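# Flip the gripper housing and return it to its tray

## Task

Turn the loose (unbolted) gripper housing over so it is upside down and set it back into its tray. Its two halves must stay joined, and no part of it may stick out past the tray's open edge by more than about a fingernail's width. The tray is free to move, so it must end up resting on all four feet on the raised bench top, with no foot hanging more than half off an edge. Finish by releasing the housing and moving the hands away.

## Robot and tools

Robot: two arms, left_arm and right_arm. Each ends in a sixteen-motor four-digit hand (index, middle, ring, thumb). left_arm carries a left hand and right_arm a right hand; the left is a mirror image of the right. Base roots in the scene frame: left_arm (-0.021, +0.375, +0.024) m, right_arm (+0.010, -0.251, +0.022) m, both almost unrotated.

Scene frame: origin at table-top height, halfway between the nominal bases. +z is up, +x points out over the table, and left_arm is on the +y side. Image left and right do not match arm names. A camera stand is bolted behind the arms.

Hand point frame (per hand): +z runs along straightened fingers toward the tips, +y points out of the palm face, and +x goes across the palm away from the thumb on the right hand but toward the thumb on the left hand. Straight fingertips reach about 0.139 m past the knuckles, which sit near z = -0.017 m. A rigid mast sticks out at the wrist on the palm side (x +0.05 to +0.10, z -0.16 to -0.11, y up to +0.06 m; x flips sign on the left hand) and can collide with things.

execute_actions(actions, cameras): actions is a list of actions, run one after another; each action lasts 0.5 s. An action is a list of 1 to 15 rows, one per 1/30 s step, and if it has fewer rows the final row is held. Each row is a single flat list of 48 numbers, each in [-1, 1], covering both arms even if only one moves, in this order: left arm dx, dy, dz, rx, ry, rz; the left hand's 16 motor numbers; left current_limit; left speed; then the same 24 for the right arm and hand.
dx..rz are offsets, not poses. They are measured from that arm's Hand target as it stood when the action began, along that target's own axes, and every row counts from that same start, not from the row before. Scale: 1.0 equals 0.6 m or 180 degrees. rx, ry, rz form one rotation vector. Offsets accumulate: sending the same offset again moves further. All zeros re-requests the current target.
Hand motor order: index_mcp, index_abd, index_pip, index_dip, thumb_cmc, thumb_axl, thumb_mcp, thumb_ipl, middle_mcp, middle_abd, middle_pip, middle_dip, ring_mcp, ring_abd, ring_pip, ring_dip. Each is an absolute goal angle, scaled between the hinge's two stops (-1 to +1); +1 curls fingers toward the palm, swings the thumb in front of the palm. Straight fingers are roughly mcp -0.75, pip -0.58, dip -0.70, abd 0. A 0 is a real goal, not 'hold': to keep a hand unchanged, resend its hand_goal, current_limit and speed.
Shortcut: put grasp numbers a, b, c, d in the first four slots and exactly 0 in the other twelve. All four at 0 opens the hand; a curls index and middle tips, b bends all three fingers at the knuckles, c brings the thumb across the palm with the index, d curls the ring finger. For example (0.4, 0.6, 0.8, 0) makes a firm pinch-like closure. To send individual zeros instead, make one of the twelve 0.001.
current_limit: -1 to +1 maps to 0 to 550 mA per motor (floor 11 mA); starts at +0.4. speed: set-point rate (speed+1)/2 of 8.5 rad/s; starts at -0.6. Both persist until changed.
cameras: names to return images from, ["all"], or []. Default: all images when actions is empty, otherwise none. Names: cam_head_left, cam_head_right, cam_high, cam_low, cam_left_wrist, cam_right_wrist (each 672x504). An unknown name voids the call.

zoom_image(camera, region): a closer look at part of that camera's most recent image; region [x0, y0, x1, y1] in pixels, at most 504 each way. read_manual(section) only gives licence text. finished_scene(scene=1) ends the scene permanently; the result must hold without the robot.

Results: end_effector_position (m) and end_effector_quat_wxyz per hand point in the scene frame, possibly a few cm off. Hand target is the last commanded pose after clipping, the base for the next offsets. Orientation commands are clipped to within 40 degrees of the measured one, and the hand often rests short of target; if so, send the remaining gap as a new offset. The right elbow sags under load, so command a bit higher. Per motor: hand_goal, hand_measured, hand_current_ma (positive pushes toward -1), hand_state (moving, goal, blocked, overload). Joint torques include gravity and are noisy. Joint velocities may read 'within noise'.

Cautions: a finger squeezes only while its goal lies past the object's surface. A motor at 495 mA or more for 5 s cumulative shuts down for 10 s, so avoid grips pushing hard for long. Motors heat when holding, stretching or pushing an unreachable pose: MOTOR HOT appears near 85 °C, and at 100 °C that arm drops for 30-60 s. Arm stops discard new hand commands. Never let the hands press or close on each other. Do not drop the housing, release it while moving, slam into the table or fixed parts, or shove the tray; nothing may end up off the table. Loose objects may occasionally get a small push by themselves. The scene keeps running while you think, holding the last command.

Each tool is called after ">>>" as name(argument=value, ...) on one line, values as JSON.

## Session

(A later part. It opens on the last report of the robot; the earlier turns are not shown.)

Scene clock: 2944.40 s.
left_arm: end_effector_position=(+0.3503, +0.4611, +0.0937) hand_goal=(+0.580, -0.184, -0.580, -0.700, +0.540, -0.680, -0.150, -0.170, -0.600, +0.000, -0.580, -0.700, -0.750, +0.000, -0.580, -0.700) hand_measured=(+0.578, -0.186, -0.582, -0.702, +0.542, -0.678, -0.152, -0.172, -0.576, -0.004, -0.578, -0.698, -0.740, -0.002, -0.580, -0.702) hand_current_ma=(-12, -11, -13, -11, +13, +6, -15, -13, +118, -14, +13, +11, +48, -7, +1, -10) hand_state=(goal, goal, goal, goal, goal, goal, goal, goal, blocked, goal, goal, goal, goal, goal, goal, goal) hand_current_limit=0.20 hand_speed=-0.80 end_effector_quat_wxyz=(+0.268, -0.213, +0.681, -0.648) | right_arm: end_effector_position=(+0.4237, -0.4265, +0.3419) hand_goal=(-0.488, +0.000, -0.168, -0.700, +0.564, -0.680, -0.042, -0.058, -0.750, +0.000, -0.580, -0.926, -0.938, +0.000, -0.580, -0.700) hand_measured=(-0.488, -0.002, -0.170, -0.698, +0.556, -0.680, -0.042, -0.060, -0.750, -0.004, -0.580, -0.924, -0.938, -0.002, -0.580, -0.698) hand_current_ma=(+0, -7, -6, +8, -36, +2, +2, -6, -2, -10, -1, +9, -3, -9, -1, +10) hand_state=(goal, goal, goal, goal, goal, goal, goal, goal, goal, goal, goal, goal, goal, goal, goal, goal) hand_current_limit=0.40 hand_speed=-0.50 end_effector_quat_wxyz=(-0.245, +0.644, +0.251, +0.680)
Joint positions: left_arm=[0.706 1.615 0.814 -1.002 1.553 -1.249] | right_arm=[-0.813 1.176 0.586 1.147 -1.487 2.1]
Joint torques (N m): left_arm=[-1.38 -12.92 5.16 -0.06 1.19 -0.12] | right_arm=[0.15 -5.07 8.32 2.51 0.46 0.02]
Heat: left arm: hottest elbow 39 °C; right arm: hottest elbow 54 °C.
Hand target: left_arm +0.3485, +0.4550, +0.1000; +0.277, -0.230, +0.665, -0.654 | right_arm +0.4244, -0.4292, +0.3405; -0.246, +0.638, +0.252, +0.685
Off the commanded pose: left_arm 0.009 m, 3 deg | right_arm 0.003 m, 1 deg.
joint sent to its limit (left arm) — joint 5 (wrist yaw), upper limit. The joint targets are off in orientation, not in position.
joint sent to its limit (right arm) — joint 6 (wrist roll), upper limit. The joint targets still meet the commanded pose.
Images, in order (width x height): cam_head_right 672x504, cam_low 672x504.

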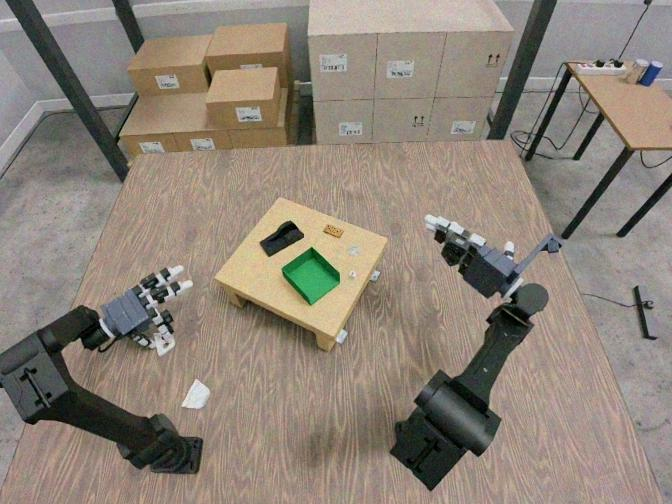

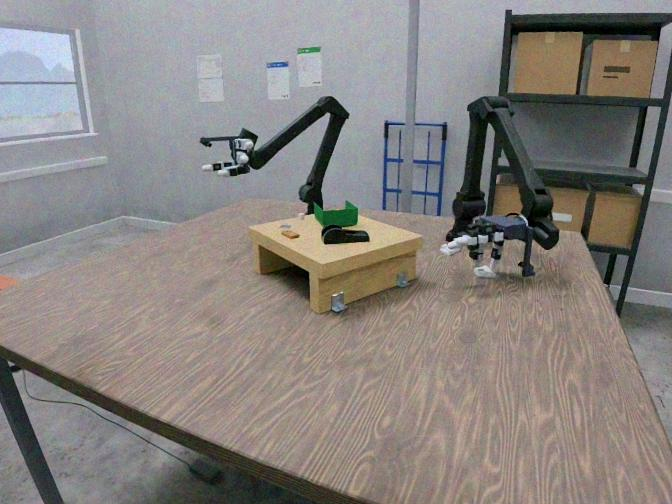

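>>> execute_actions(actions=[[[0,-0.035,0,0,0,0,0.10,-0.183,-0.58,-0.70,0.54,-0.68,-0.36,-0.17,0.10,-0.183,-0.58,-0.70,-0.75,0.001,-0.58,-0.70,0.35,-0.70,0,0,0,0,0,0,0,0,0.75,0,0,0,0,0,0,0,0,0,0,0,0,0,0.4,-0.5]],[[0.0383,0.022,0,0,0,0,0.10,-0.183,-0.58,-0.70,0.54,-0.68,-0.36,-0.17,0.10,-0.183,-0.58,-0.70,-0.75,0.001,-0.58,-0.70,0.35,-0.70,0,0,0,0,0,0,0,0,0.75,0,0,0,0,0,0,0,0,0,0,0,0,0,0.4,-0.5]],[[0,0.048,0,0,0,0,0.20,-0.183,-0.58,-0.70,0.54,-0.68,-0.36,-0.17,0.20,-0.183,-0.58,-0.70,-0.75,0.001,-0.58,-0.70,0.0,-0.70,0,0,0,0,0,0,0,0,0.75,0,0,0,0,0,0,0,0,0,0,0,0,0,0.4,-0.5]]], cameras=["cam_low","cam_head_right"])

>>> zoom_image(camera="cam_head_right", region=[110, 300, 210, 380])

>>> zoom_image(camera="cam_low", region=[430, 200, 580, 300])

Scene clock: 2978.17 s.
left_arm: end_effector_position=(+0.3311, +0.4441, +0.0819) hand_goal=(+0.200, -0.184, -0.580, -0.700, +0.540, -0.680, -0.360, -0.170, +0.200, -0.184, -0.580, -0.700, -0.750, +0.000, -0.580, -0.700) hand_measured=(+0.202, -0.186, -0.582, -0.702, +0.542, -0.678, -0.356, -0.172, +0.202, -0.180, -0.578, -0.698, -0.740, -0.002, -0.580, -0.702) hand_current_ma=(+10, -8, -5, -10, +11, +6, +18, -10, +11, +15, +13, +11, +48, -7, +1, -10) hand_state=(goal, goal, goal, goal, goal, goal, goal, goal, goal, goal, goal, goal, goal, goal, goal, goal) hand_current_limit=0.00 hand_speed=-0.70 end_effector_quat_wxyz=(+0.262, -0.217, +0.679, -0.650) | right_arm: end_effector_position=(+0.4237, -0.4265, +0.3419) hand_goal=(-0.488, +0.000, -0.168, -0.700, +0.564, -0.680, -0.042, -0.058, -0.750, +0.000, -0.580, -0.926, -0.938, +0.000, -0.580, -0.700) hand_measured=(-0.488, -0.002, -0.170, -0.698, +0.556, -0.680, -0.042, -0.060, -0.750, -0.004, -0.580, -0.924, -0.938, -0.002, -0.580, -0.698) hand_current_ma=(+0, -7, -6, +8, -36, +2, +2, -6, -2, -10, -1, +9, -3, -9, -1, +10) hand_state=(goal, goal, goal, goal, goal, goal, goal, goal, goal, goal, goal, goal, goal, goal, goal, goal) hand_current_limit=0.40 hand_speed=-0.50 end_effector_quat_wxyz=(-0.245, +0.644, +0.251, +0.680)
Joint positions: left_arm=[0.703 1.591 0.736 -0.943 1.553 -1.271] | right_arm=[-0.813 1.176 0.586 1.147 -1.487 2.1]
Joint torques (N m): left_arm=[-1.73 -9 4.82 0.79 1.18 0.03] | right_arm=[0.44 -5.3 8.27 2.62 0.44 0.04]
Heat: left arm: hottest elbow 38 °C; right arm: hottest elbow 53 °C.
Hand target: left_arm +0.3326, +0.4404, +0.0774; +0.277, -0.230, +0.665, -0.654 | right_arm +0.4244, -0.4292, +0.3405; -0.246, +0.638, +0.252, +0.685
Off the commanded pose: left_arm 0.006 m, 3 deg | right_arm 0.003 m, 1 deg.
joint sent to its limit (left arm) — joint 5 (wrist yaw), upper limit. The joint targets are off in orientation, not in position.
joint sent to its limit (right arm) — joint 6 (wrist roll), upper limit. The joint targets still meet the commanded pose.
Images, in order (width x height): cam_head_right 672x504, cam_low 672x504.

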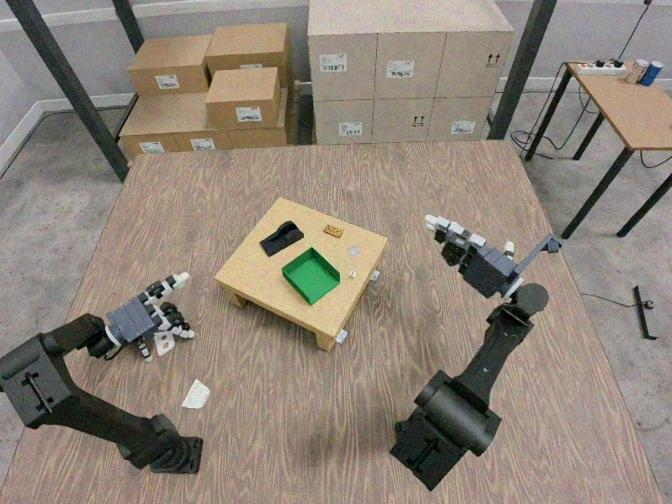

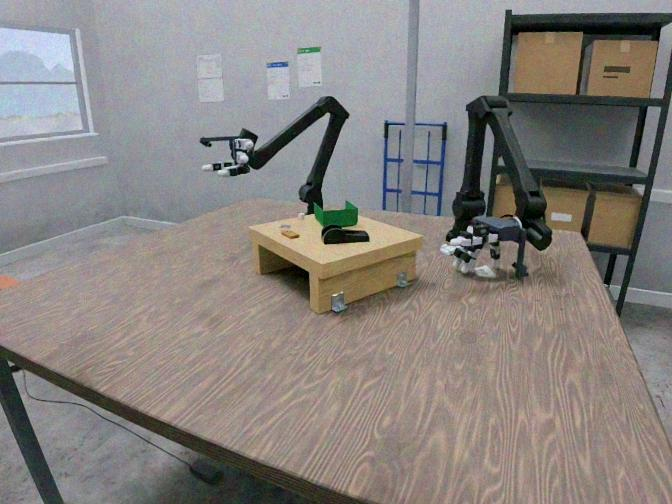

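Scaled by 5.040 from the camera's 672x504 image, which has a finer 960x720 frame.

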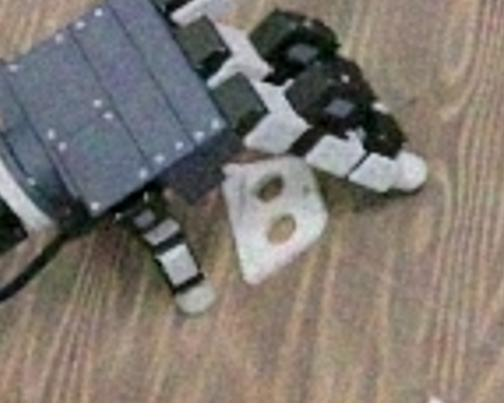

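Scaled by 3.360 from the camera's 672x504 image, which has a finer 960x720 frame.

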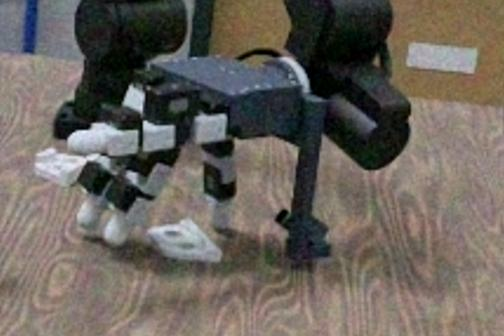

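>>> execute_actions(actions=[[[0,0.01,0,0,0,0,0.20,-0.183,-0.58,-0.70,0.54,-0.68,-0.36,-0.17,0.20,-0.183,-0.58,-0.70,-0.75,0.001,-0.58,-0.70,0.0,-0.70,0,0,0,0,0,0,0,0,0.75,0,0,0,0,0,0,0,0,0,0,0,0,0,0.4,-0.5]]])

>>> execute_actions(actions=[[[0,0.01,0,0,0,0,0.20,-0.183,-0.58,-0.70,0.54,-0.68,-0.36,-0.17,0.20,-0.183,-0.58,-0.70,-0.75,0.001,-0.58,-0.70,0.0,-0.70,0,0,0,0,0,0,0,0,0.75,0,0,0,0,0,0,0,0,0,0,0,0,0,0.4,-0.5]]], cameras=["cam_low"])

>>> zoom_image(camera="cam_low", region=[430, 200, 580, 300])

Scene clock: 2988.77 s.
left_arm: end_effector_position=(+0.3325, +0.4449, +0.0808) hand_goal=(+0.200, -0.184, -0.580, -0.700, +0.540, -0.680, -0.360, -0.170, +0.200, -0.184, -0.580, -0.700, -0.750, +0.000, -0.580, -0.700) hand_measured=(+0.202, -0.186, -0.582, -0.702, +0.540, -0.678, -0.360, -0.172, +0.202, -0.180, -0.578, -0.698, -0.740, -0.002, -0.580, -0.702) hand_current_ma=(+10, -8, -5, -10, -2, +6, +2, -10, +11, +15, +13, +11, +48, -7, +1, -10) hand_state=(goal, goal, goal, goal, goal, goal, goal, goal, goal, goal, goal, goal, goal, goal, goal, goal) hand_current_limit=0.00 hand_speed=-0.70 end_effector_quat_wxyz=(+0.263, -0.216, +0.679, -0.650) | right_arm: end_effector_position=(+0.4237, -0.4265, +0.3419) hand_goal=(-0.488, +0.000, -0.168, -0.700, +0.564, -0.680, -0.042, -0.058, -0.750, +0.000, -0.580, -0.926, -0.938, +0.000, -0.580, -0.700) hand_measured=(-0.488, -0.002, -0.170, -0.698, +0.556, -0.680, -0.042, -0.060, -0.750, -0.004, -0.580, -0.924, -0.938, -0.002, -0.580, -0.698) hand_current_ma=(+0, -7, -6, +8, -36, +2, +2, -6, -2, -10, -1, +9, -3, -9, -1, +10) hand_state=(goal, goal, goal, goal, goal, goal, goal, goal, goal, goal, goal, goal, goal, goal, goal, goal) hand_current_limit=0.40 hand_speed=-0.50 end_effector_quat_wxyz=(-0.245, +0.644, +0.251, +0.680)
Joint positions: left_arm=[0.703 1.594 0.736 -0.926 1.554 -1.281] | right_arm=[-0.813 1.176 0.586 1.147 -1.487 2.1]
Joint torques (N m): left_arm=[-1.44 -8.59 4.48 1.06 1.14 -0.01] | right_arm=[1.08 -4.72 8.35 2.77 0.48 -0.02]
Heat: left arm: hottest elbow 38 °C; right arm: hottest elbow 53 °C.
Hand target: left_arm +0.3330, +0.4407, +0.0715; +0.277, -0.230, +0.665, -0.654 | right_arm +0.4244, -0.4292, +0.3405; -0.246, +0.638, +0.252, +0.685
Off the commanded pose: left_arm 0.010 m, 3 deg | right_arm 0.003 m, 1 deg.
joint sent to its limit (left arm) — joint 5 (wrist yaw), upper limit. The joint targets are off in orientation, not in position.
joint sent to its limit (right arm) — joint 6 (wrist roll), upper limit. The joint targets still meet the commanded pose.

Scene clock: 2989.67 s.
left_arm: end_effector_position=(+0.3335, +0.4450, +0.0806) hand_goal=(+0.200, -0.184, -0.580, -0.700, +0.540, -0.680, -0.360, -0.170, +0.200, -0.184, -0.580, -0.700, -0.750, +0.000, -0.580, -0.700) hand_measured=(+0.202, -0.186, -0.582, -0.702, +0.534, -0.678, -0.368, -0.174, +0.202, -0.180, -0.578, -0.698, -0.740, -0.002, -0.580, -0.702) hand_current_ma=(+10, -8, -5, -10, -23, +6, -50, -22, +11, +15, +13, +11, +48, -7, +1, -10) hand_state=(goal, goal, goal, goal, goal, goal, goal, goal, goal, goal, goal, goal, goal, goal, goal, goal) hand_current_limit=0.00 hand_speed=-0.70 end_effector_quat_wxyz=(+0.265, -0.215, +0.677, -0.652) | right_arm: end_effector_position=(+0.4237, -0.4265, +0.3419) hand_goal=(-0.488, +0.000, -0.168, -0.700, +0.564, -0.680, -0.042, -0.058, -0.750, +0.000, -0.580, -0.926, -0.938, +0.000, -0.580, -0.700) hand_measured=(-0.488, -0.002, -0.170, -0.698, +0.556, -0.680, -0.042, -0.060, -0.750, -0.004, -0.580, -0.924, -0.938, -0.002, -0.580, -0.698) hand_current_ma=(+0, -7, -6, +8, -36, +2, +2, -6, -2, -10, -1, +9, -3, -9, -1, +10) hand_state=(goal, goal, goal, goal, goal, goal, goal, goal, goal, goal, goal, goal, goal, goal, goal, goal) hand_current_limit=0.40 hand_speed=-0.50 end_effector_quat_wxyz=(-0.245, +0.644, +0.251, +0.680)
Joint positions: left_arm=[0.703 1.598 0.736 -0.92 1.56 -1.283] | right_arm=[-0.813 1.176 0.586 1.147 -1.487 2.1]
Joint torques (N m): left_arm=[-1.44 -7.24 4.37 1.32 0.94 0.05] | right_arm=[1.26 -4.78 8.28 2.48 0.45 0.03]
Heat: left arm: hottest elbow 38 °C; right arm: hottest elbow 53 °C.
Hand target: left_arm +0.3333, +0.4409, +0.0654; +0.277, -0.230, +0.665, -0.654 | right_arm +0.4244, -0.4292, +0.3405; -0.246, +0.638, +0.252, +0.685
Off the commanded pose: left_arm 0.016 m, 3 deg | right_arm 0.003 m, 1 deg.
joint read past its limit (left arm) — joint 5 (wrist yaw), upper limit.
joint sent to its limit (left arm) — joint 5 (wrist yaw), upper limit. The joint targets are off in orientation, not in position.
joint sent to its limit (right arm) — joint 6 (wrist roll), upper limit. The joint targets still meet the commanded pose.
Images, in order (width x height): cam_low 672x504.

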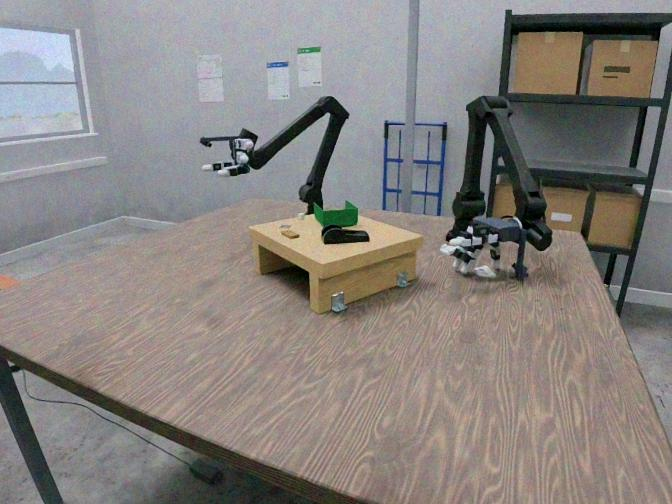

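Scaled by 3.360 from the camera's 672x504 image, which has a finer 960x720 frame.

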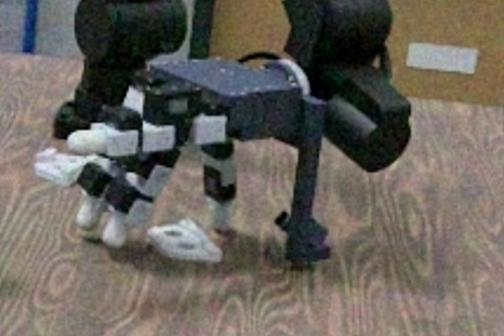

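>>> execute_actions(actions=[[[0,-0.013,0,0,0,0,0.40,-0.183,-0.58,-0.70,0.54,-0.68,-0.25,-0.17,0.40,-0.183,-0.58,-0.70,-0.75,0.001,-0.58,-0.70,0.0,-0.86,0,0,0,0,0,0,0,0,0.75,0,0,0,0,0,0,0,0,0,0,0,0,0,0.4,-0.5]],[[0,0,0,0,0,0,0.50,-0.183,-0.58,-0.70,0.54,-0.68,-0.20,-0.17,0.50,-0.183,-0.58,-0.70,-0.75,0.001,-0.58,-0.70,0.0,-0.90,0,0,0,0,0,0,0,0,0.75,0,0,0,0,0,0,0,0,0,0,0,0,0,0.4,-0.5]]], cameras=["cam_low","cam_head_right"])

>>> zoom_image(camera="cam_head_right", region=[110, 300, 210, 380])

>>> zoom_image(camera="cam_low", region=[430, 200, 580, 300])

Scene clock: 3000.57 s.
left_arm: end_effector_position=(+0.3328, +0.4444, +0.0805) hand_goal=(+0.500, -0.184, -0.580, -0.700, +0.540, -0.680, -0.200, -0.170, +0.500, -0.184, -0.580, -0.700, -0.750, +0.000, -0.580, -0.700) hand_measured=(+0.498, -0.186, -0.582, -0.702, +0.540, -0.678, -0.356, -0.180, +0.498, -0.180, -0.578, -0.698, -0.740, -0.002, -0.580, -0.702) hand_current_ma=(-7, -8, -5, -10, -1, +6, -275, -65, -10, +15, +11, +10, +48, -7, +1, -10) hand_state=(goal, goal, goal, goal, goal, goal, blocked, goal, goal, goal, goal, goal, goal, goal, goal, goal) hand_current_limit=0.00 hand_speed=-0.90 end_effector_quat_wxyz=(+0.261, -0.219, +0.677, -0.653) | right_arm: end_effector_position=(+0.4237, -0.4265, +0.3419) hand_goal=(-0.488, +0.000, -0.168, -0.700, +0.564, -0.680, -0.042, -0.058, -0.750, +0.000, -0.580, -0.926, -0.938, +0.000, -0.580, -0.700) hand_measured=(-0.488, -0.002, -0.170, -0.698, +0.556, -0.680, -0.042, -0.060, -0.750, -0.004, -0.580, -0.924, -0.938, -0.002, -0.580, -0.698) hand_current_ma=(+0, -7, -6, +8, -36, +2, +2, -6, -2, -10, -1, +9, -3, -9, -1, +10) hand_state=(goal, goal, goal, goal, goal, goal, goal, goal, goal, goal, goal, goal, goal, goal, goal, goal) hand_current_limit=0.40 hand_speed=-0.50 end_effector_quat_wxyz=(-0.245, +0.644, +0.251, +0.680)
Joint positions: left_arm=[0.703 1.598 0.736 -0.92 1.559 -1.292] | right_arm=[-0.813 1.176 0.586 1.147 -1.487 2.1]
Joint torques (N m): left_arm=[-1.49 -9.11 4.45 1.02 0.88 -0.02] | right_arm=[0.73 -4.42 8.32 2.52 0.5 0.04]
Heat: left arm: hottest elbow 38 °C; right arm: hottest elbow 53 °C.
Hand target: left_arm +0.3328, +0.4406, +0.0732; +0.277, -0.230, +0.665, -0.654 | right_arm +0.4244, -0.4292, +0.3405; -0.246, +0.638, +0.252, +0.685
Off the commanded pose: left_arm 0.008 m, 3 deg | right_arm 0.003 m, 1 deg.
joint read past its limit (left arm) — joint 5 (wrist yaw), upper limit.
joint sent to its limit (left arm) — joint 5 (wrist yaw), upper limit. The joint targets are off in orientation, not in position.
joint sent to its limit (right arm) — joint 6 (wrist roll), upper limit. The joint targets still meet the commanded pose.
Images, in order (width x height): cam_head_right 672x504, cam_low 672x504.

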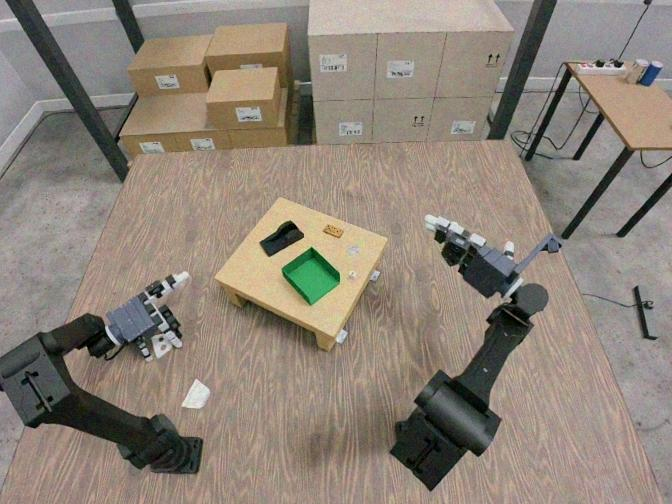

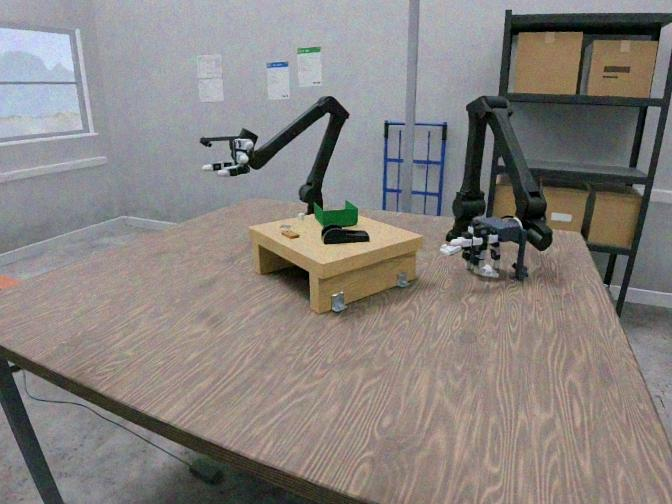

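Scaled by 5.040 from the camera's 672x504 image, which has a finer 960x720 frame.

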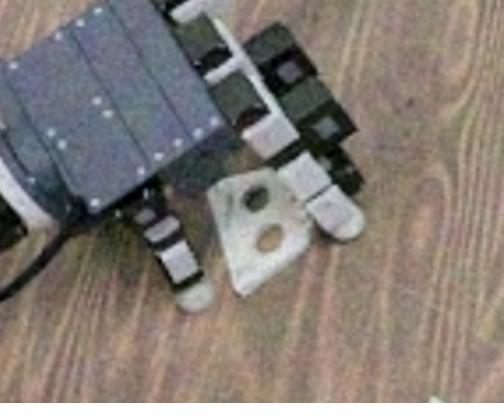

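Scaled by 3.360 from the camera's 672x504 image, which has a finer 960x720 frame.

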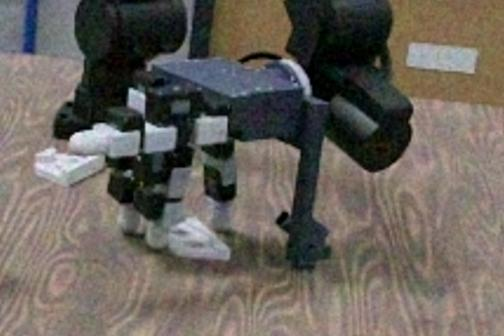

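>>> execute_actions(actions=[[[0,-0.03,0,0,0,0,0.20,-0.183,-0.58,-0.70,0.54,-0.68,-0.36,-0.17,0.20,-0.10,-0.58,-0.70,-0.75,0.001,-0.58,-0.70,0.35,-0.70,0,0,0,0,0,0,0,0,0.75,0,0,0,0,0,0,0,0,0,0,0,0,0,0.4,-0.5]],[[-0.030,0,0,0,0,0,0.20,-0.183,-0.58,-0.70,0.54,-0.68,-0.36,-0.17,-0.60,0.001,-0.58,-0.70,-0.75,0.001,-0.58,-0.70,0.35,-0.70,0,0,0,0,0,0,0,0,0.75,0,0,0,0,0,0,0,0,0,0,0,0,0,0.4,-0.5]],[[0,0.022,0,0,0,0,0.30,-0.183,-0.58,-0.70,0.54,-0.68,-0.33,-0.17,-0.60,0.001,-0.58,-0.70,-0.75,0.001,-0.58,-0.70,0.10,-0.70,0,0,0,0,0,0,0,0,0.75,0,0,0,0,0,0,0,0,0,0,0,0,0,0.4,-0.5]]], cameras=["cam_low","cam_head_right"])

>>> zoom_image(camera="cam_head_right", region=[110, 300, 210, 380])

>>> zoom_image(camera="cam_low", region=[430, 200, 580, 300])

Scene clock: 3024.17 s.
left_arm: end_effector_position=(+0.3352, +0.4464, +0.0816) hand_goal=(+0.300, -0.184, -0.580, -0.700, +0.540, -0.680, -0.330, -0.170, -0.600, +0.000, -0.580, -0.700, -0.750, +0.000, -0.580, -0.700) hand_measured=(+0.302, -0.186, -0.582, -0.702, +0.542, -0.680, -0.332, -0.172, -0.576, -0.004, -0.578, -0.698, -0.740, -0.002, -0.580, -0.702) hand_current_ma=(+7, -7, -5, -10, +6, +4, -10, -10, +117, -13, +11, +10, +49, -7, +1, -10) hand_state=(goal, goal, goal, goal, goal, goal, goal, goal, blocked, goal, goal, goal, goal, goal, goal, goal) hand_current_limit=0.10 hand_speed=-0.70 end_effector_quat_wxyz=(+0.255, -0.225, +0.675, -0.655) | right_arm: end_effector_position=(+0.4237, -0.4265, +0.3419) hand_goal=(-0.488, +0.000, -0.168, -0.700, +0.564, -0.680, -0.042, -0.058, -0.750, +0.000, -0.580, -0.926, -0.938, +0.000, -0.580, -0.700) hand_measured=(-0.488, -0.002, -0.170, -0.698, +0.556, -0.680, -0.042, -0.060, -0.750, -0.004, -0.580, -0.924, -0.938, -0.002, -0.580, -0.698) hand_current_ma=(+0, -7, -6, +8, -36, +2, +2, -6, -2, -10, -1, +9, -3, -9, -1, +10) hand_state=(goal, goal, goal, goal, goal, goal, goal, goal, goal, goal, goal, goal, goal, goal, goal, goal) hand_current_limit=0.40 hand_speed=-0.50 end_effector_quat_wxyz=(-0.245, +0.644, +0.251, +0.680)
Joint positions: left_arm=[0.703 1.603 0.748 -0.91 1.559 -1.327] | right_arm=[-0.813 1.176 0.586 1.147 -1.487 2.1]
Joint torques (N m): left_arm=[-1.26 -8.53 6.95 1.01 0.98 -0.06] | right_arm=[1.08 -5.54 8.27 2.63 0.5 0.07]
Heat: left arm: hottest elbow 38 °C; right arm: hottest elbow 53 °C.
Hand target: left_arm +0.3459, +0.4524, +0.0792; +0.277, -0.230, +0.665, -0.654 | right_arm +0.4244, -0.4292, +0.3405; -0.246, +0.638, +0.252, +0.685
Off the commanded pose: left_arm 0.013 m, 3 deg | right_arm 0.003 m, 1 deg.
joint read past its limit (left arm) — joint 5 (wrist yaw), upper limit.
joint sent to its limit (left arm) — joint 5 (wrist yaw), upper limit. The joint targets are off in orientation, not in position.
joint sent to its limit (right arm) — joint 6 (wrist roll), upper limit. The joint targets still meet the commanded pose.
Images, in order (width x height): cam_head_right 672x504, cam_low 672x504.

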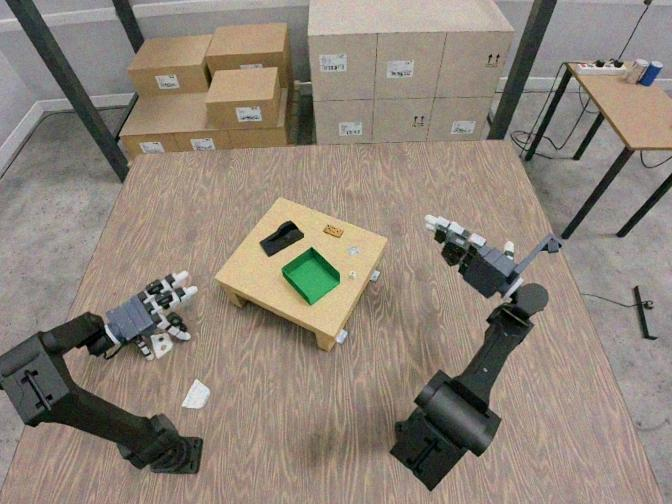

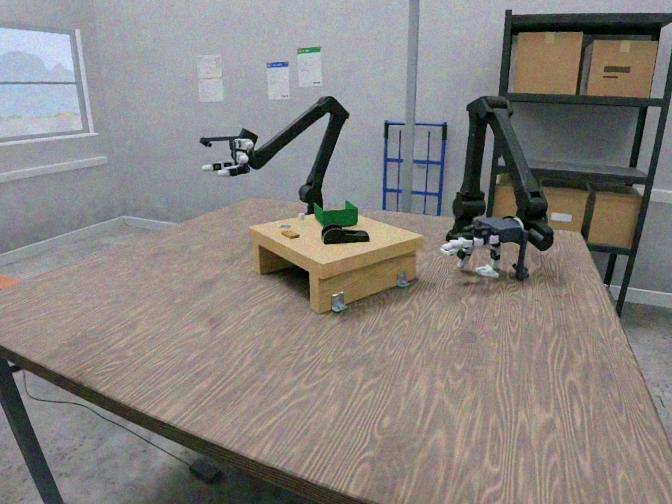

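Scaled by 5.040 from the camera's 672x504 image, which has a finer 960x720 frame.

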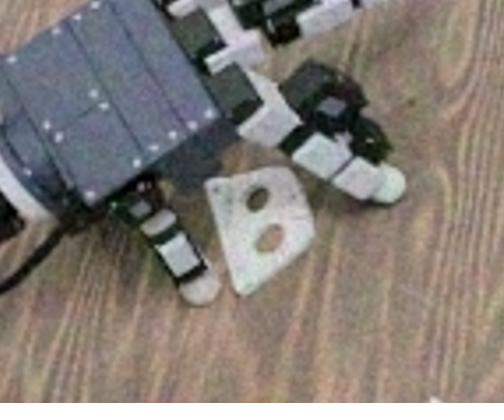

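Scaled by 3.360 from the camera's 672x504 image, which has a finer 960x720 frame.

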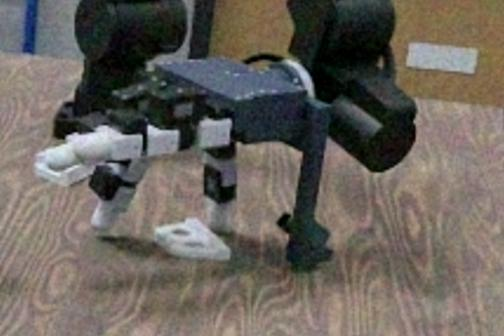

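>>> execute_actions(actions=[[[-0.035,-0.006,0,0,0,0,0.30,-0.183,-0.58,-0.70,0.54,-0.68,-0.33,-0.17,-0.60,0.001,-0.58,-0.70,-0.75,0.001,-0.58,-0.70,0.10,-0.70,0,0,0,0,0,0,0,0,0.75,0,0,0,0,0,0,0,0,0,0,0,0,0,0.4,-0.5]],[[0,0.004,0,0,0,0,0.38,-0.183,-0.58,-0.70,0.54,-0.68,-0.28,-0.17,-0.60,0.001,-0.58,-0.70,-0.75,0.001,-0.58,-0.70,0.10,-0.70,0,0,0,0,0,0,0,0,0.75,0,0,0,0,0,0,0,0,0,0,0,0,0,0.4,-0.5]]], cameras=["cam_low","cam_head_right"])

>>> zoom_image(camera="cam_head_right", region=[110, 300, 210, 380])

>>> zoom_image(camera="cam_low", region=[430, 200, 580, 300])

Scene clock: 3032.70 s.
left_arm: end_effector_position=(+0.3504, +0.4591, +0.0835) hand_goal=(+0.380, -0.184, -0.580, -0.700, +0.540, -0.680, -0.280, -0.170, -0.600, +0.000, -0.580, -0.700, -0.750, +0.000, -0.580, -0.700) hand_measured=(+0.380, -0.186, -0.582, -0.702, +0.542, -0.680, -0.294, -0.172, -0.576, -0.004, -0.578, -0.698, -0.740, -0.002, -0.580, -0.702) hand_current_ma=(+0, -7, -5, -10, +7, +4, -87, -17, +116, -12, +11, +10, +49, -7, +1, -10) hand_state=(goal, goal, goal, goal, goal, goal, goal, goal, blocked, goal, goal, goal, goal, goal, goal, goal) hand_current_limit=0.10 hand_speed=-0.70 end_effector_quat_wxyz=(+0.259, -0.221, +0.676, -0.653) | right_arm: end_effector_position=(+0.4237, -0.4265, +0.3419) hand_goal=(-0.488, +0.000, -0.168, -0.700, +0.564, -0.680, -0.042, -0.058, -0.750, +0.000, -0.580, -0.926, -0.938, +0.000, -0.580, -0.700) hand_measured=(-0.488, -0.002, -0.170, -0.698, +0.556, -0.680, -0.042, -0.060, -0.750, -0.004, -0.580, -0.924, -0.938, -0.002, -0.580, -0.698) hand_current_ma=(+0, -7, -6, +8, -36, +2, +2, -6, -2, -10, -1, +9, -3, -9, -1, +10) hand_state=(goal, goal, goal, goal, goal, goal, goal, goal, goal, goal, goal, goal, goal, goal, goal, goal) hand_current_limit=0.40 hand_speed=-0.50 end_effector_quat_wxyz=(-0.245, +0.644, +0.251, +0.680)
Joint positions: left_arm=[0.703 1.634 0.798 -0.909 1.559 -1.335] | right_arm=[-0.813 1.176 0.586 1.147 -1.487 2.1]
Joint torques (N m): left_arm=[-1.2 -9.23 7.66 0.87 0.98 -0.11] | right_arm=[0.73 -4.31 8.2 2.73 0.49 0.03]
Heat: left arm: hottest elbow 38 °C; right arm: hottest elbow 53 °C.
Hand target: left_arm +0.3615, +0.4665, +0.0819; +0.277, -0.230, +0.665, -0.654 | right_arm +0.4244, -0.4292, +0.3405; -0.246, +0.638, +0.252, +0.685
Off the commanded pose: left_arm 0.013 m, 3 deg | right_arm 0.003 m, 1 deg.
joint read past its limit (left arm) — joint 5 (wrist yaw), upper limit.
joint sent to its limit (left arm) — joint 5 (wrist yaw), upper limit. The joint targets are off in orientation, not in position.
joint sent to its limit (right arm) — joint 6 (wrist roll), upper limit. The joint targets still meet the commanded pose.
Images, in order (width x height): cam_head_right 672x504, cam_low 672x504.

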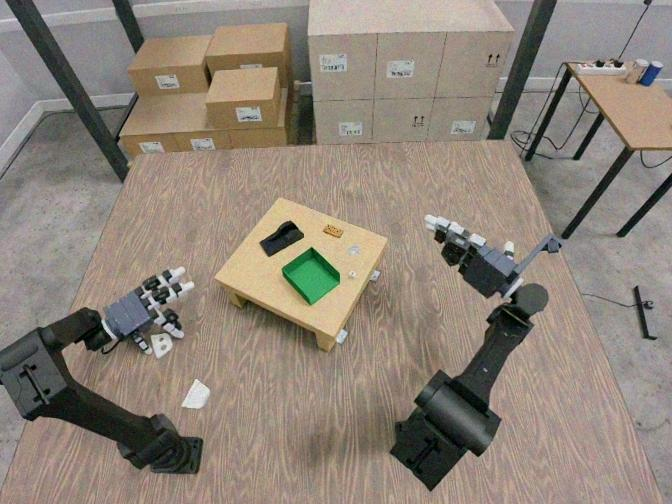

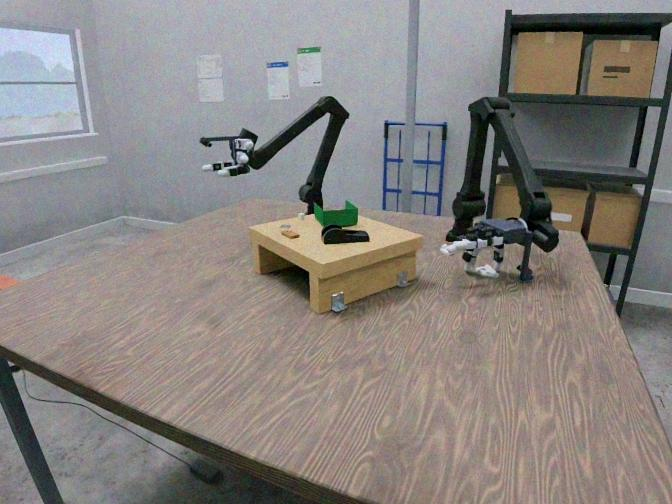

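Scaled by 5.040 from the camera's 672x504 image, which has a finer 960x720 frame.

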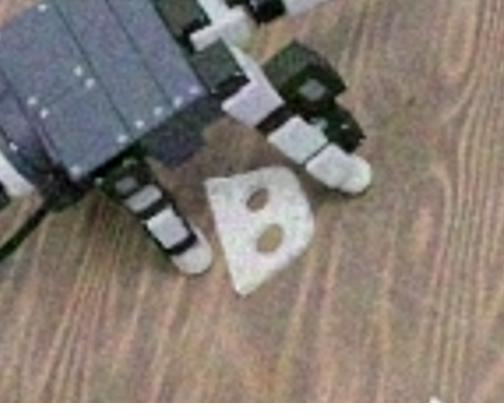

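Scaled by 3.360 from the camera's 672x504 image, which has a finer 960x720 frame.

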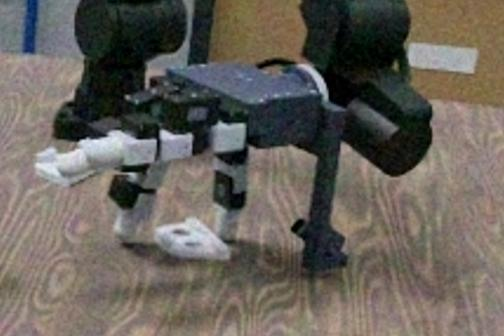

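>>> execute_actions(actions=[[[0,0.004,0,0,0,0,0.46,-0.183,-0.58,-0.70,0.54,-0.68,-0.22,-0.17,-0.60,0.001,-0.58,-0.70,-0.75,0.001,-0.58,-0.70,0.0,-0.88,0,0,0,0,0,0,0,0,0.75,0,0,0,0,0,0,0,0,0,0,0,0,0,0.4,-0.5]],[[0,0,0,0,0,0,0.52,-0.183,-0.58,-0.70,0.54,-0.68,-0.18,-0.17,-0.60,0.001,-0.58,-0.70,-0.75,0.001,-0.58,-0.70,0.0,-0.90,0,0,0,0,0,0,0,0,0.75,0,0,0,0,0,0,0,0,0,0,0,0,0,0.4,-0.5]]], cameras=["cam_low","cam_head_right"])

>>> zoom_image(camera="cam_head_right", region=[110, 300, 210, 380])

>>> zoom_image(camera="cam_low", region=[430, 200, 580, 300])

Scene clock: 3046.27 s.
left_arm: end_effector_position=(+0.3507, +0.4594, +0.0833) hand_goal=(+0.520, -0.184, -0.580, -0.700, +0.540, -0.680, -0.180, -0.170, -0.600, +0.000, -0.580, -0.700, -0.750, +0.000, -0.580, -0.700) hand_measured=(+0.518, -0.186, -0.582, -0.702, +0.540, -0.680, -0.278, -0.180, -0.576, -0.004, -0.578, -0.698, -0.740, -0.002, -0.580, -0.702) hand_current_ma=(-8, -7, -5, -10, +3, +4, -275, -66, +116, -12, +11, +10, +49, -7, +1, -10) hand_state=(goal, goal, goal, goal, goal, goal, blocked, goal, blocked, goal, goal, goal, goal, goal, goal, goal) hand_current_limit=0.00 hand_speed=-0.90 end_effector_quat_wxyz=(+0.256, -0.224, +0.675, -0.655) | right_arm: end_effector_position=(+0.4237, -0.4265, +0.3419) hand_goal=(-0.488, +0.000, -0.168, -0.700, +0.564, -0.680, -0.042, -0.058, -0.750, +0.000, -0.580, -0.926, -0.938, +0.000, -0.580, -0.700) hand_measured=(-0.488, -0.002, -0.170, -0.698, +0.556, -0.680, -0.042, -0.060, -0.750, -0.004, -0.580, -0.924, -0.938, -0.002, -0.580, -0.698) hand_current_ma=(+0, -7, -6, +8, -36, +2, +2, -6, -2, -10, -1, +9, -3, -9, -1, +10) hand_state=(goal, goal, goal, goal, goal, goal, goal, goal, goal, goal, goal, goal, goal, goal, goal, goal) hand_current_limit=0.40 hand_speed=-0.50 end_effector_quat_wxyz=(-0.245, +0.644, +0.251, +0.680)
Joint positions: left_arm=[0.703 1.637 0.801 -0.907 1.559 -1.346] | right_arm=[-0.813 1.176 0.586 1.147 -1.487 2.1]
Joint torques (N m): left_arm=[-1.03 -9 7.31 1.03 0.95 -0.09] | right_arm=[0.97 -4.89 8.25 2.62 0.44 0]
Heat: left arm: hottest elbow 39 °C; right arm: hottest elbow 53 °C.
Hand target: left_arm +0.3616, +0.4666, +0.0795; +0.277, -0.230, +0.665, -0.654 | right_arm +0.4244, -0.4292, +0.3405; -0.246, +0.638, +0.252, +0.685
Off the commanded pose: left_arm 0.014 m, 3 deg | right_arm 0.003 m, 1 deg.
joint read past its limit (left arm) — joint 5 (wrist yaw), upper limit.
joint sent to its limit (left arm) — joint 5 (wrist yaw), upper limit. The joint targets are off in orientation, not in position.
joint sent to its limit (right arm) — joint 6 (wrist roll), upper limit. The joint targets still meet the commanded pose.
Images, in order (width x height): cam_head_right 672x504, cam_low 672x504.

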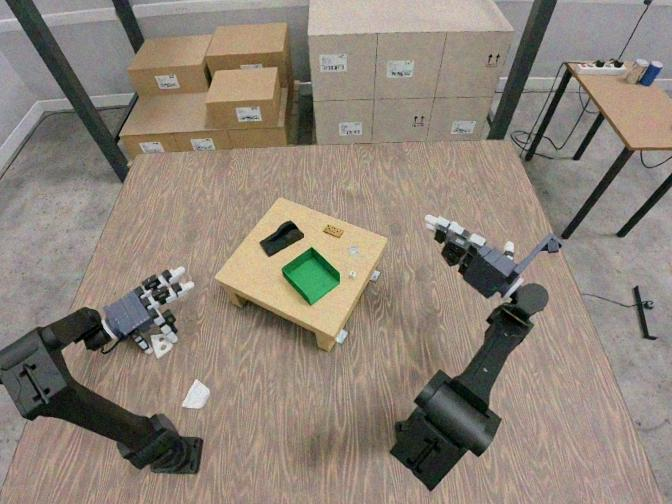

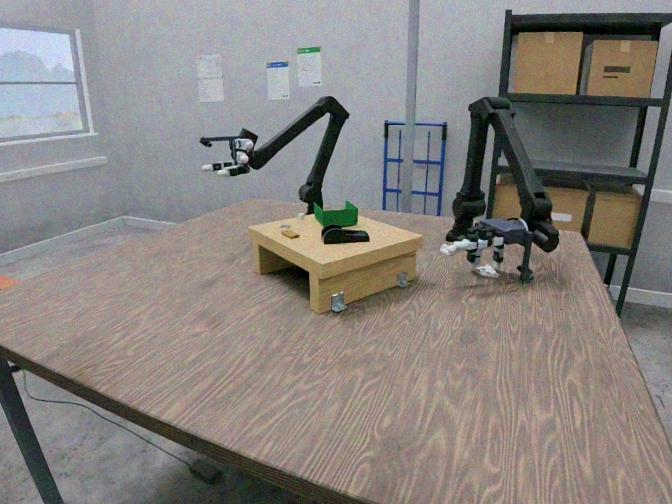

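Scaled by 5.040 from the camera's 672x504 image, which has a finer 960x720 frame.

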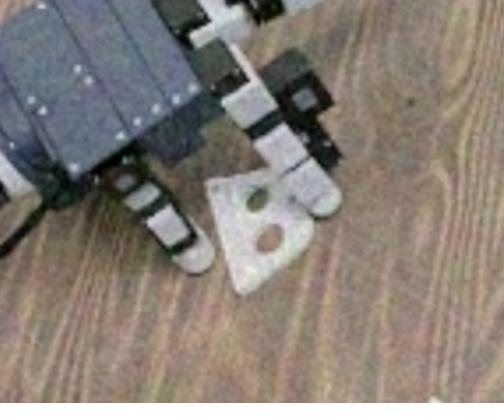

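Scaled by 3.360 from the camera's 672x504 image, which has a finer 960x720 frame.

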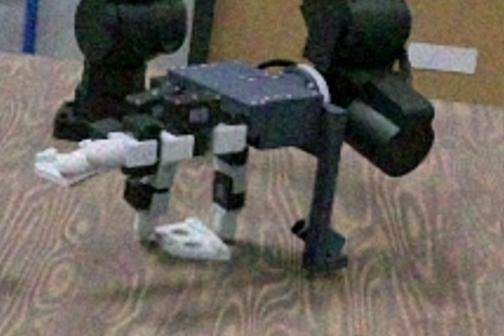

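>>> execute_actions(actions=[[[0,-0.012,0,0,0,0,0.44,-0.13,-0.58,-0.70,0.571,-0.68,-0.25,-0.17,-0.60,0.001,-0.58,-0.70,-0.75,0.001,-0.58,-0.70,0.10,-0.88,0,0,0,0,0,0,0,0,0.75,0,0,0,0,0,0,0,0,0,0,0,0,0,0.4,-0.5]],[[0,0,0,0,0,0,0.52,-0.13,-0.58,-0.70,0.571,-0.68,-0.17,-0.17,-0.60,0.001,-0.58,-0.70,-0.75,0.001,-0.58,-0.70,0.10,-0.90,0,0,0,0,0,0,0,0,0.75,0,0,0,0,0,0,0,0,0,0,0,0,0,0.4,-0.5]]], cameras=["cam_low","cam_head_right"])

>>> zoom_image(camera="cam_head_right", region=[110, 300, 210, 380])

>>> zoom_image(camera="cam_low", region=[430, 200, 580, 300])

Scene clock: 3061.17 s.
left_arm: end_effector_position=(+0.3495, +0.4584, +0.0836) hand_goal=(+0.520, -0.130, -0.580, -0.700, +0.570, -0.680, -0.170, -0.170, -0.600, +0.000, -0.580, -0.700, -0.750, +0.000, -0.580, -0.700) hand_measured=(+0.514, -0.132, -0.584, -0.702, +0.568, -0.680, -0.212, -0.180, -0.576, -0.004, -0.578, -0.698, -0.740, -0.002, -0.580, -0.702) hand_current_ma=(-33, -11, -18, -10, -12, +4, -260, -68, +116, -12, +11, +10, +49, -7, +1, -10) hand_state=(goal, goal, goal, goal, goal, goal, blocked, goal, blocked, goal, goal, goal, goal, goal, goal, goal) hand_current_limit=0.10 hand_speed=-0.90 end_effector_quat_wxyz=(+0.250, -0.230, +0.673, -0.657) | right_arm: end_effector_position=(+0.4237, -0.4265, +0.3419) hand_goal=(-0.488, +0.000, -0.168, -0.700, +0.564, -0.680, -0.042, -0.058, -0.750, +0.000, -0.580, -0.926, -0.938, +0.000, -0.580, -0.700) hand_measured=(-0.488, -0.002, -0.170, -0.698, +0.556, -0.680, -0.042, -0.060, -0.750, -0.004, -0.580, -0.924, -0.938, -0.002, -0.580, -0.698) hand_current_ma=(+0, -7, -6, +8, -36, +2, +2, -6, -2, -10, -1, +9, -3, -9, -1, +10) hand_state=(goal, goal, goal, goal, goal, goal, goal, goal, goal, goal, goal, goal, goal, goal, goal, goal) hand_current_limit=0.40 hand_speed=-0.50 end_effector_quat_wxyz=(-0.245, +0.644, +0.251, +0.680)
Joint positions: left_arm=[0.703 1.637 0.801 -0.907 1.559 -1.364] | right_arm=[-0.813 1.176 0.586 1.147 -1.487 2.1]
Joint torques (N m): left_arm=[-0.85 -10.81 7.3 0.94 0.97 -0.07] | right_arm=[0.79 -5.36 8.34 2.78 0.43 0.01]
Heat: left arm: hottest elbow 39 °C; right arm: hottest elbow 53 °C.
Hand target: left_arm +0.3612, +0.4663, +0.0866; +0.277, -0.230, +0.665, -0.654 | right_arm +0.4244, -0.4292, +0.3405; -0.246, +0.638, +0.252, +0.685
Off the commanded pose: left_arm 0.014 m, 3 deg | right_arm 0.003 m, 1 deg.
joint read past its limit (left arm) — joint 5 (wrist yaw), upper limit.
joint sent to its limit (left arm) — joint 5 (wrist yaw), upper limit. The joint targets are off in orientation, not in position.
joint sent to its limit (right arm) — joint 6 (wrist roll), upper limit. The joint targets still meet the commanded pose.
Images, in order (width x height): cam_head_right 672x504, cam_low 672x504.

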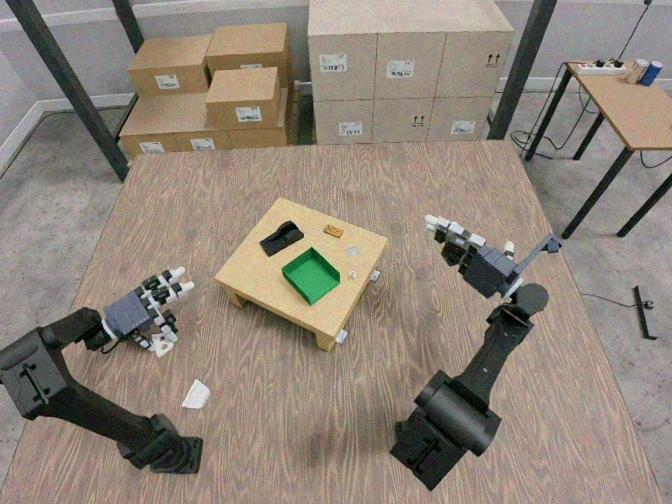

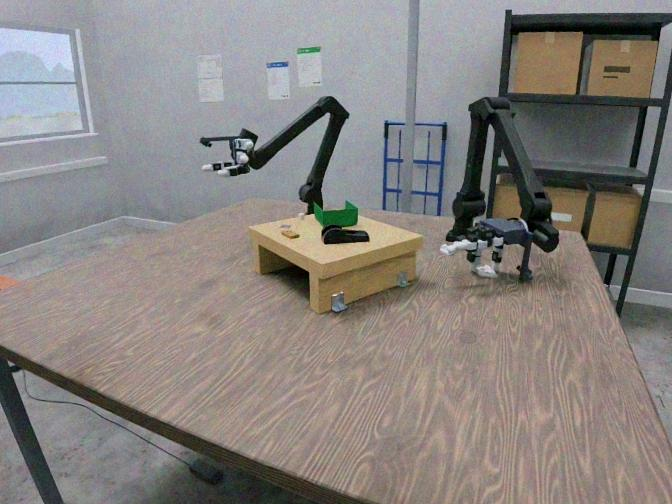

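Scaled by 5.040 from the camera's 672x504 image, which has a finer 960x720 frame.

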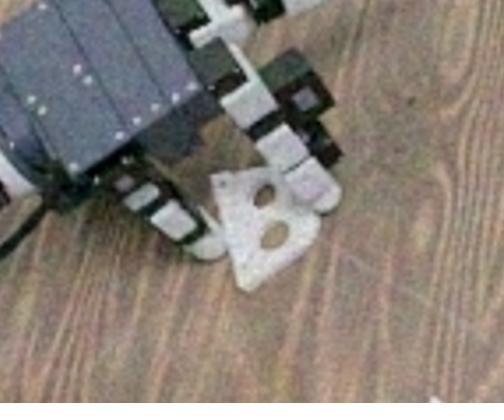

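Scaled by 3.360 from the camera's 672x504 image, which has a finer 960x720 frame.

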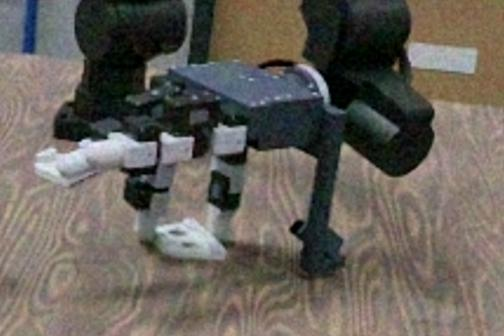

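>>> execute_actions(actions=[[[0,0,0,0,0,0,0.57,-0.13,-0.58,-0.70,0.571,-0.68,-0.15,-0.17,-0.60,0.001,-0.58,-0.70,-0.75,0.001,-0.58,-0.70,0.15,-0.90,0,0,0,0,0,0,0,0,0.75,0,0,0,0,0,0,0,0,0,0,0,0,0,0.4,-0.5]],[[0,0,0,0,0,0,0.64,-0.13,-0.58,-0.70,0.571,-0.68,-0.13,-0.17,-0.60,0.001,-0.58,-0.70,-0.75,0.001,-0.58,-0.70,0.20,-0.90,0,0,0,0,0,0,0,0,0.75,0,0,0,0,0,0,0,0,0,0,0,0,0,0.4,-0.5]]], cameras=["cam_head_right"])

>>> zoom_image(camera="cam_head_right", region=[110, 300, 210, 380])

Scene clock: 3071.93 s.
left_arm: end_effector_position=(+0.3494, +0.4583, +0.0836) hand_goal=(+0.640, -0.130, -0.580, -0.700, +0.570, -0.680, -0.130, -0.170, -0.600, +0.000, -0.580, -0.700, -0.750, +0.000, -0.580, -0.700) hand_measured=(+0.524, -0.136, -0.598, -0.708, +0.572, -0.680, -0.204, -0.182, -0.576, -0.004, -0.578, -0.698, -0.740, -0.002, -0.580, -0.702) hand_current_ma=(-330, -25, -87, -36, +5, +4, -330, -77, +116, -12, +11, +10, +49, -7, +1, -10) hand_state=(blocked, goal, goal, goal, goal, goal, blocked, goal, blocked, goal, goal, goal, goal, goal, goal, goal) hand_current_limit=0.20 hand_speed=-0.90 end_effector_quat_wxyz=(+0.249, -0.231, +0.673, -0.657) | right_arm: end_effector_position=(+0.4237, -0.4265, +0.3419) hand_goal=(-0.488, +0.000, -0.168, -0.700, +0.564, -0.680, -0.042, -0.058, -0.750, +0.000, -0.580, -0.926, -0.938, +0.000, -0.580, -0.700) hand_measured=(-0.488, -0.002, -0.170, -0.698, +0.556, -0.680, -0.042, -0.060, -0.750, -0.004, -0.580, -0.924, -0.938, -0.002, -0.580, -0.698) hand_current_ma=(+0, -7, -6, +8, -36, +2, +2, -6, -2, -10, -1, +9, -3, -9, -1, +10) hand_state=(goal, goal, goal, goal, goal, goal, goal, goal, goal, goal, goal, goal, goal, goal, goal, goal) hand_current_limit=0.40 hand_speed=-0.50 end_effector_quat_wxyz=(-0.245, +0.644, +0.251, +0.680)
Joint positions: left_arm=[0.703 1.637 0.801 -0.907 1.559 -1.366] | right_arm=[-0.813 1.176 0.586 1.147 -1.487 2.1]
Joint torques (N m): left_arm=[-0.97 -10.58 7.36 1.02 0.98 -0.05] | right_arm=[0.44 -4.66 8.16 2.74 0.52 0]
Heat: left arm: hottest elbow 39 °C; right arm: hottest elbow 53 °C.
Hand target: left_arm +0.3612, +0.4663, +0.0866; +0.277, -0.230, +0.665, -0.654 | right_arm +0.4244, -0.4292, +0.3405; -0.246, +0.638, +0.252, +0.685
Off the commanded pose: left_arm 0.015 m, 3 deg | right_arm 0.003 m, 1 deg.
joint read past its limit (left arm) — joint 5 (wrist yaw), upper limit.
joint sent to its limit (left arm) — joint 5 (wrist yaw), upper limit. The joint targets are off in orientation, not in position.
joint sent to its limit (right arm) — joint 6 (wrist roll), upper limit. The joint targets still meet the commanded pose.
Images, in order (width x height): cam_head_right 672x504.

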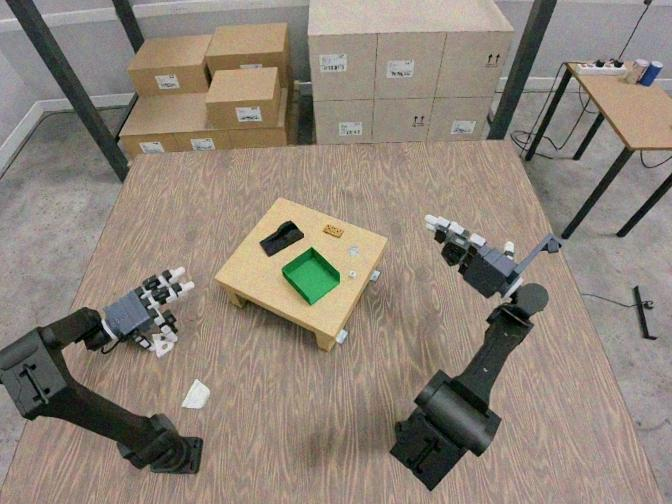

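Scaled by 5.040 from the camera's 672x504 image, which has a finer 960x720 frame.

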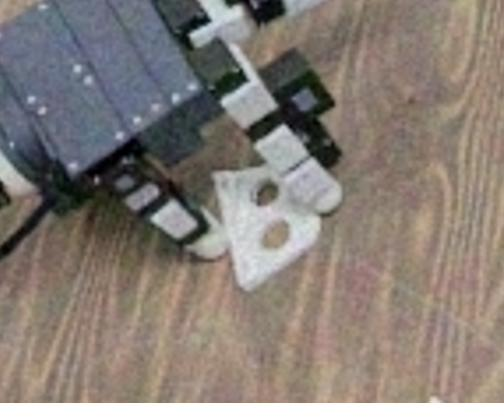

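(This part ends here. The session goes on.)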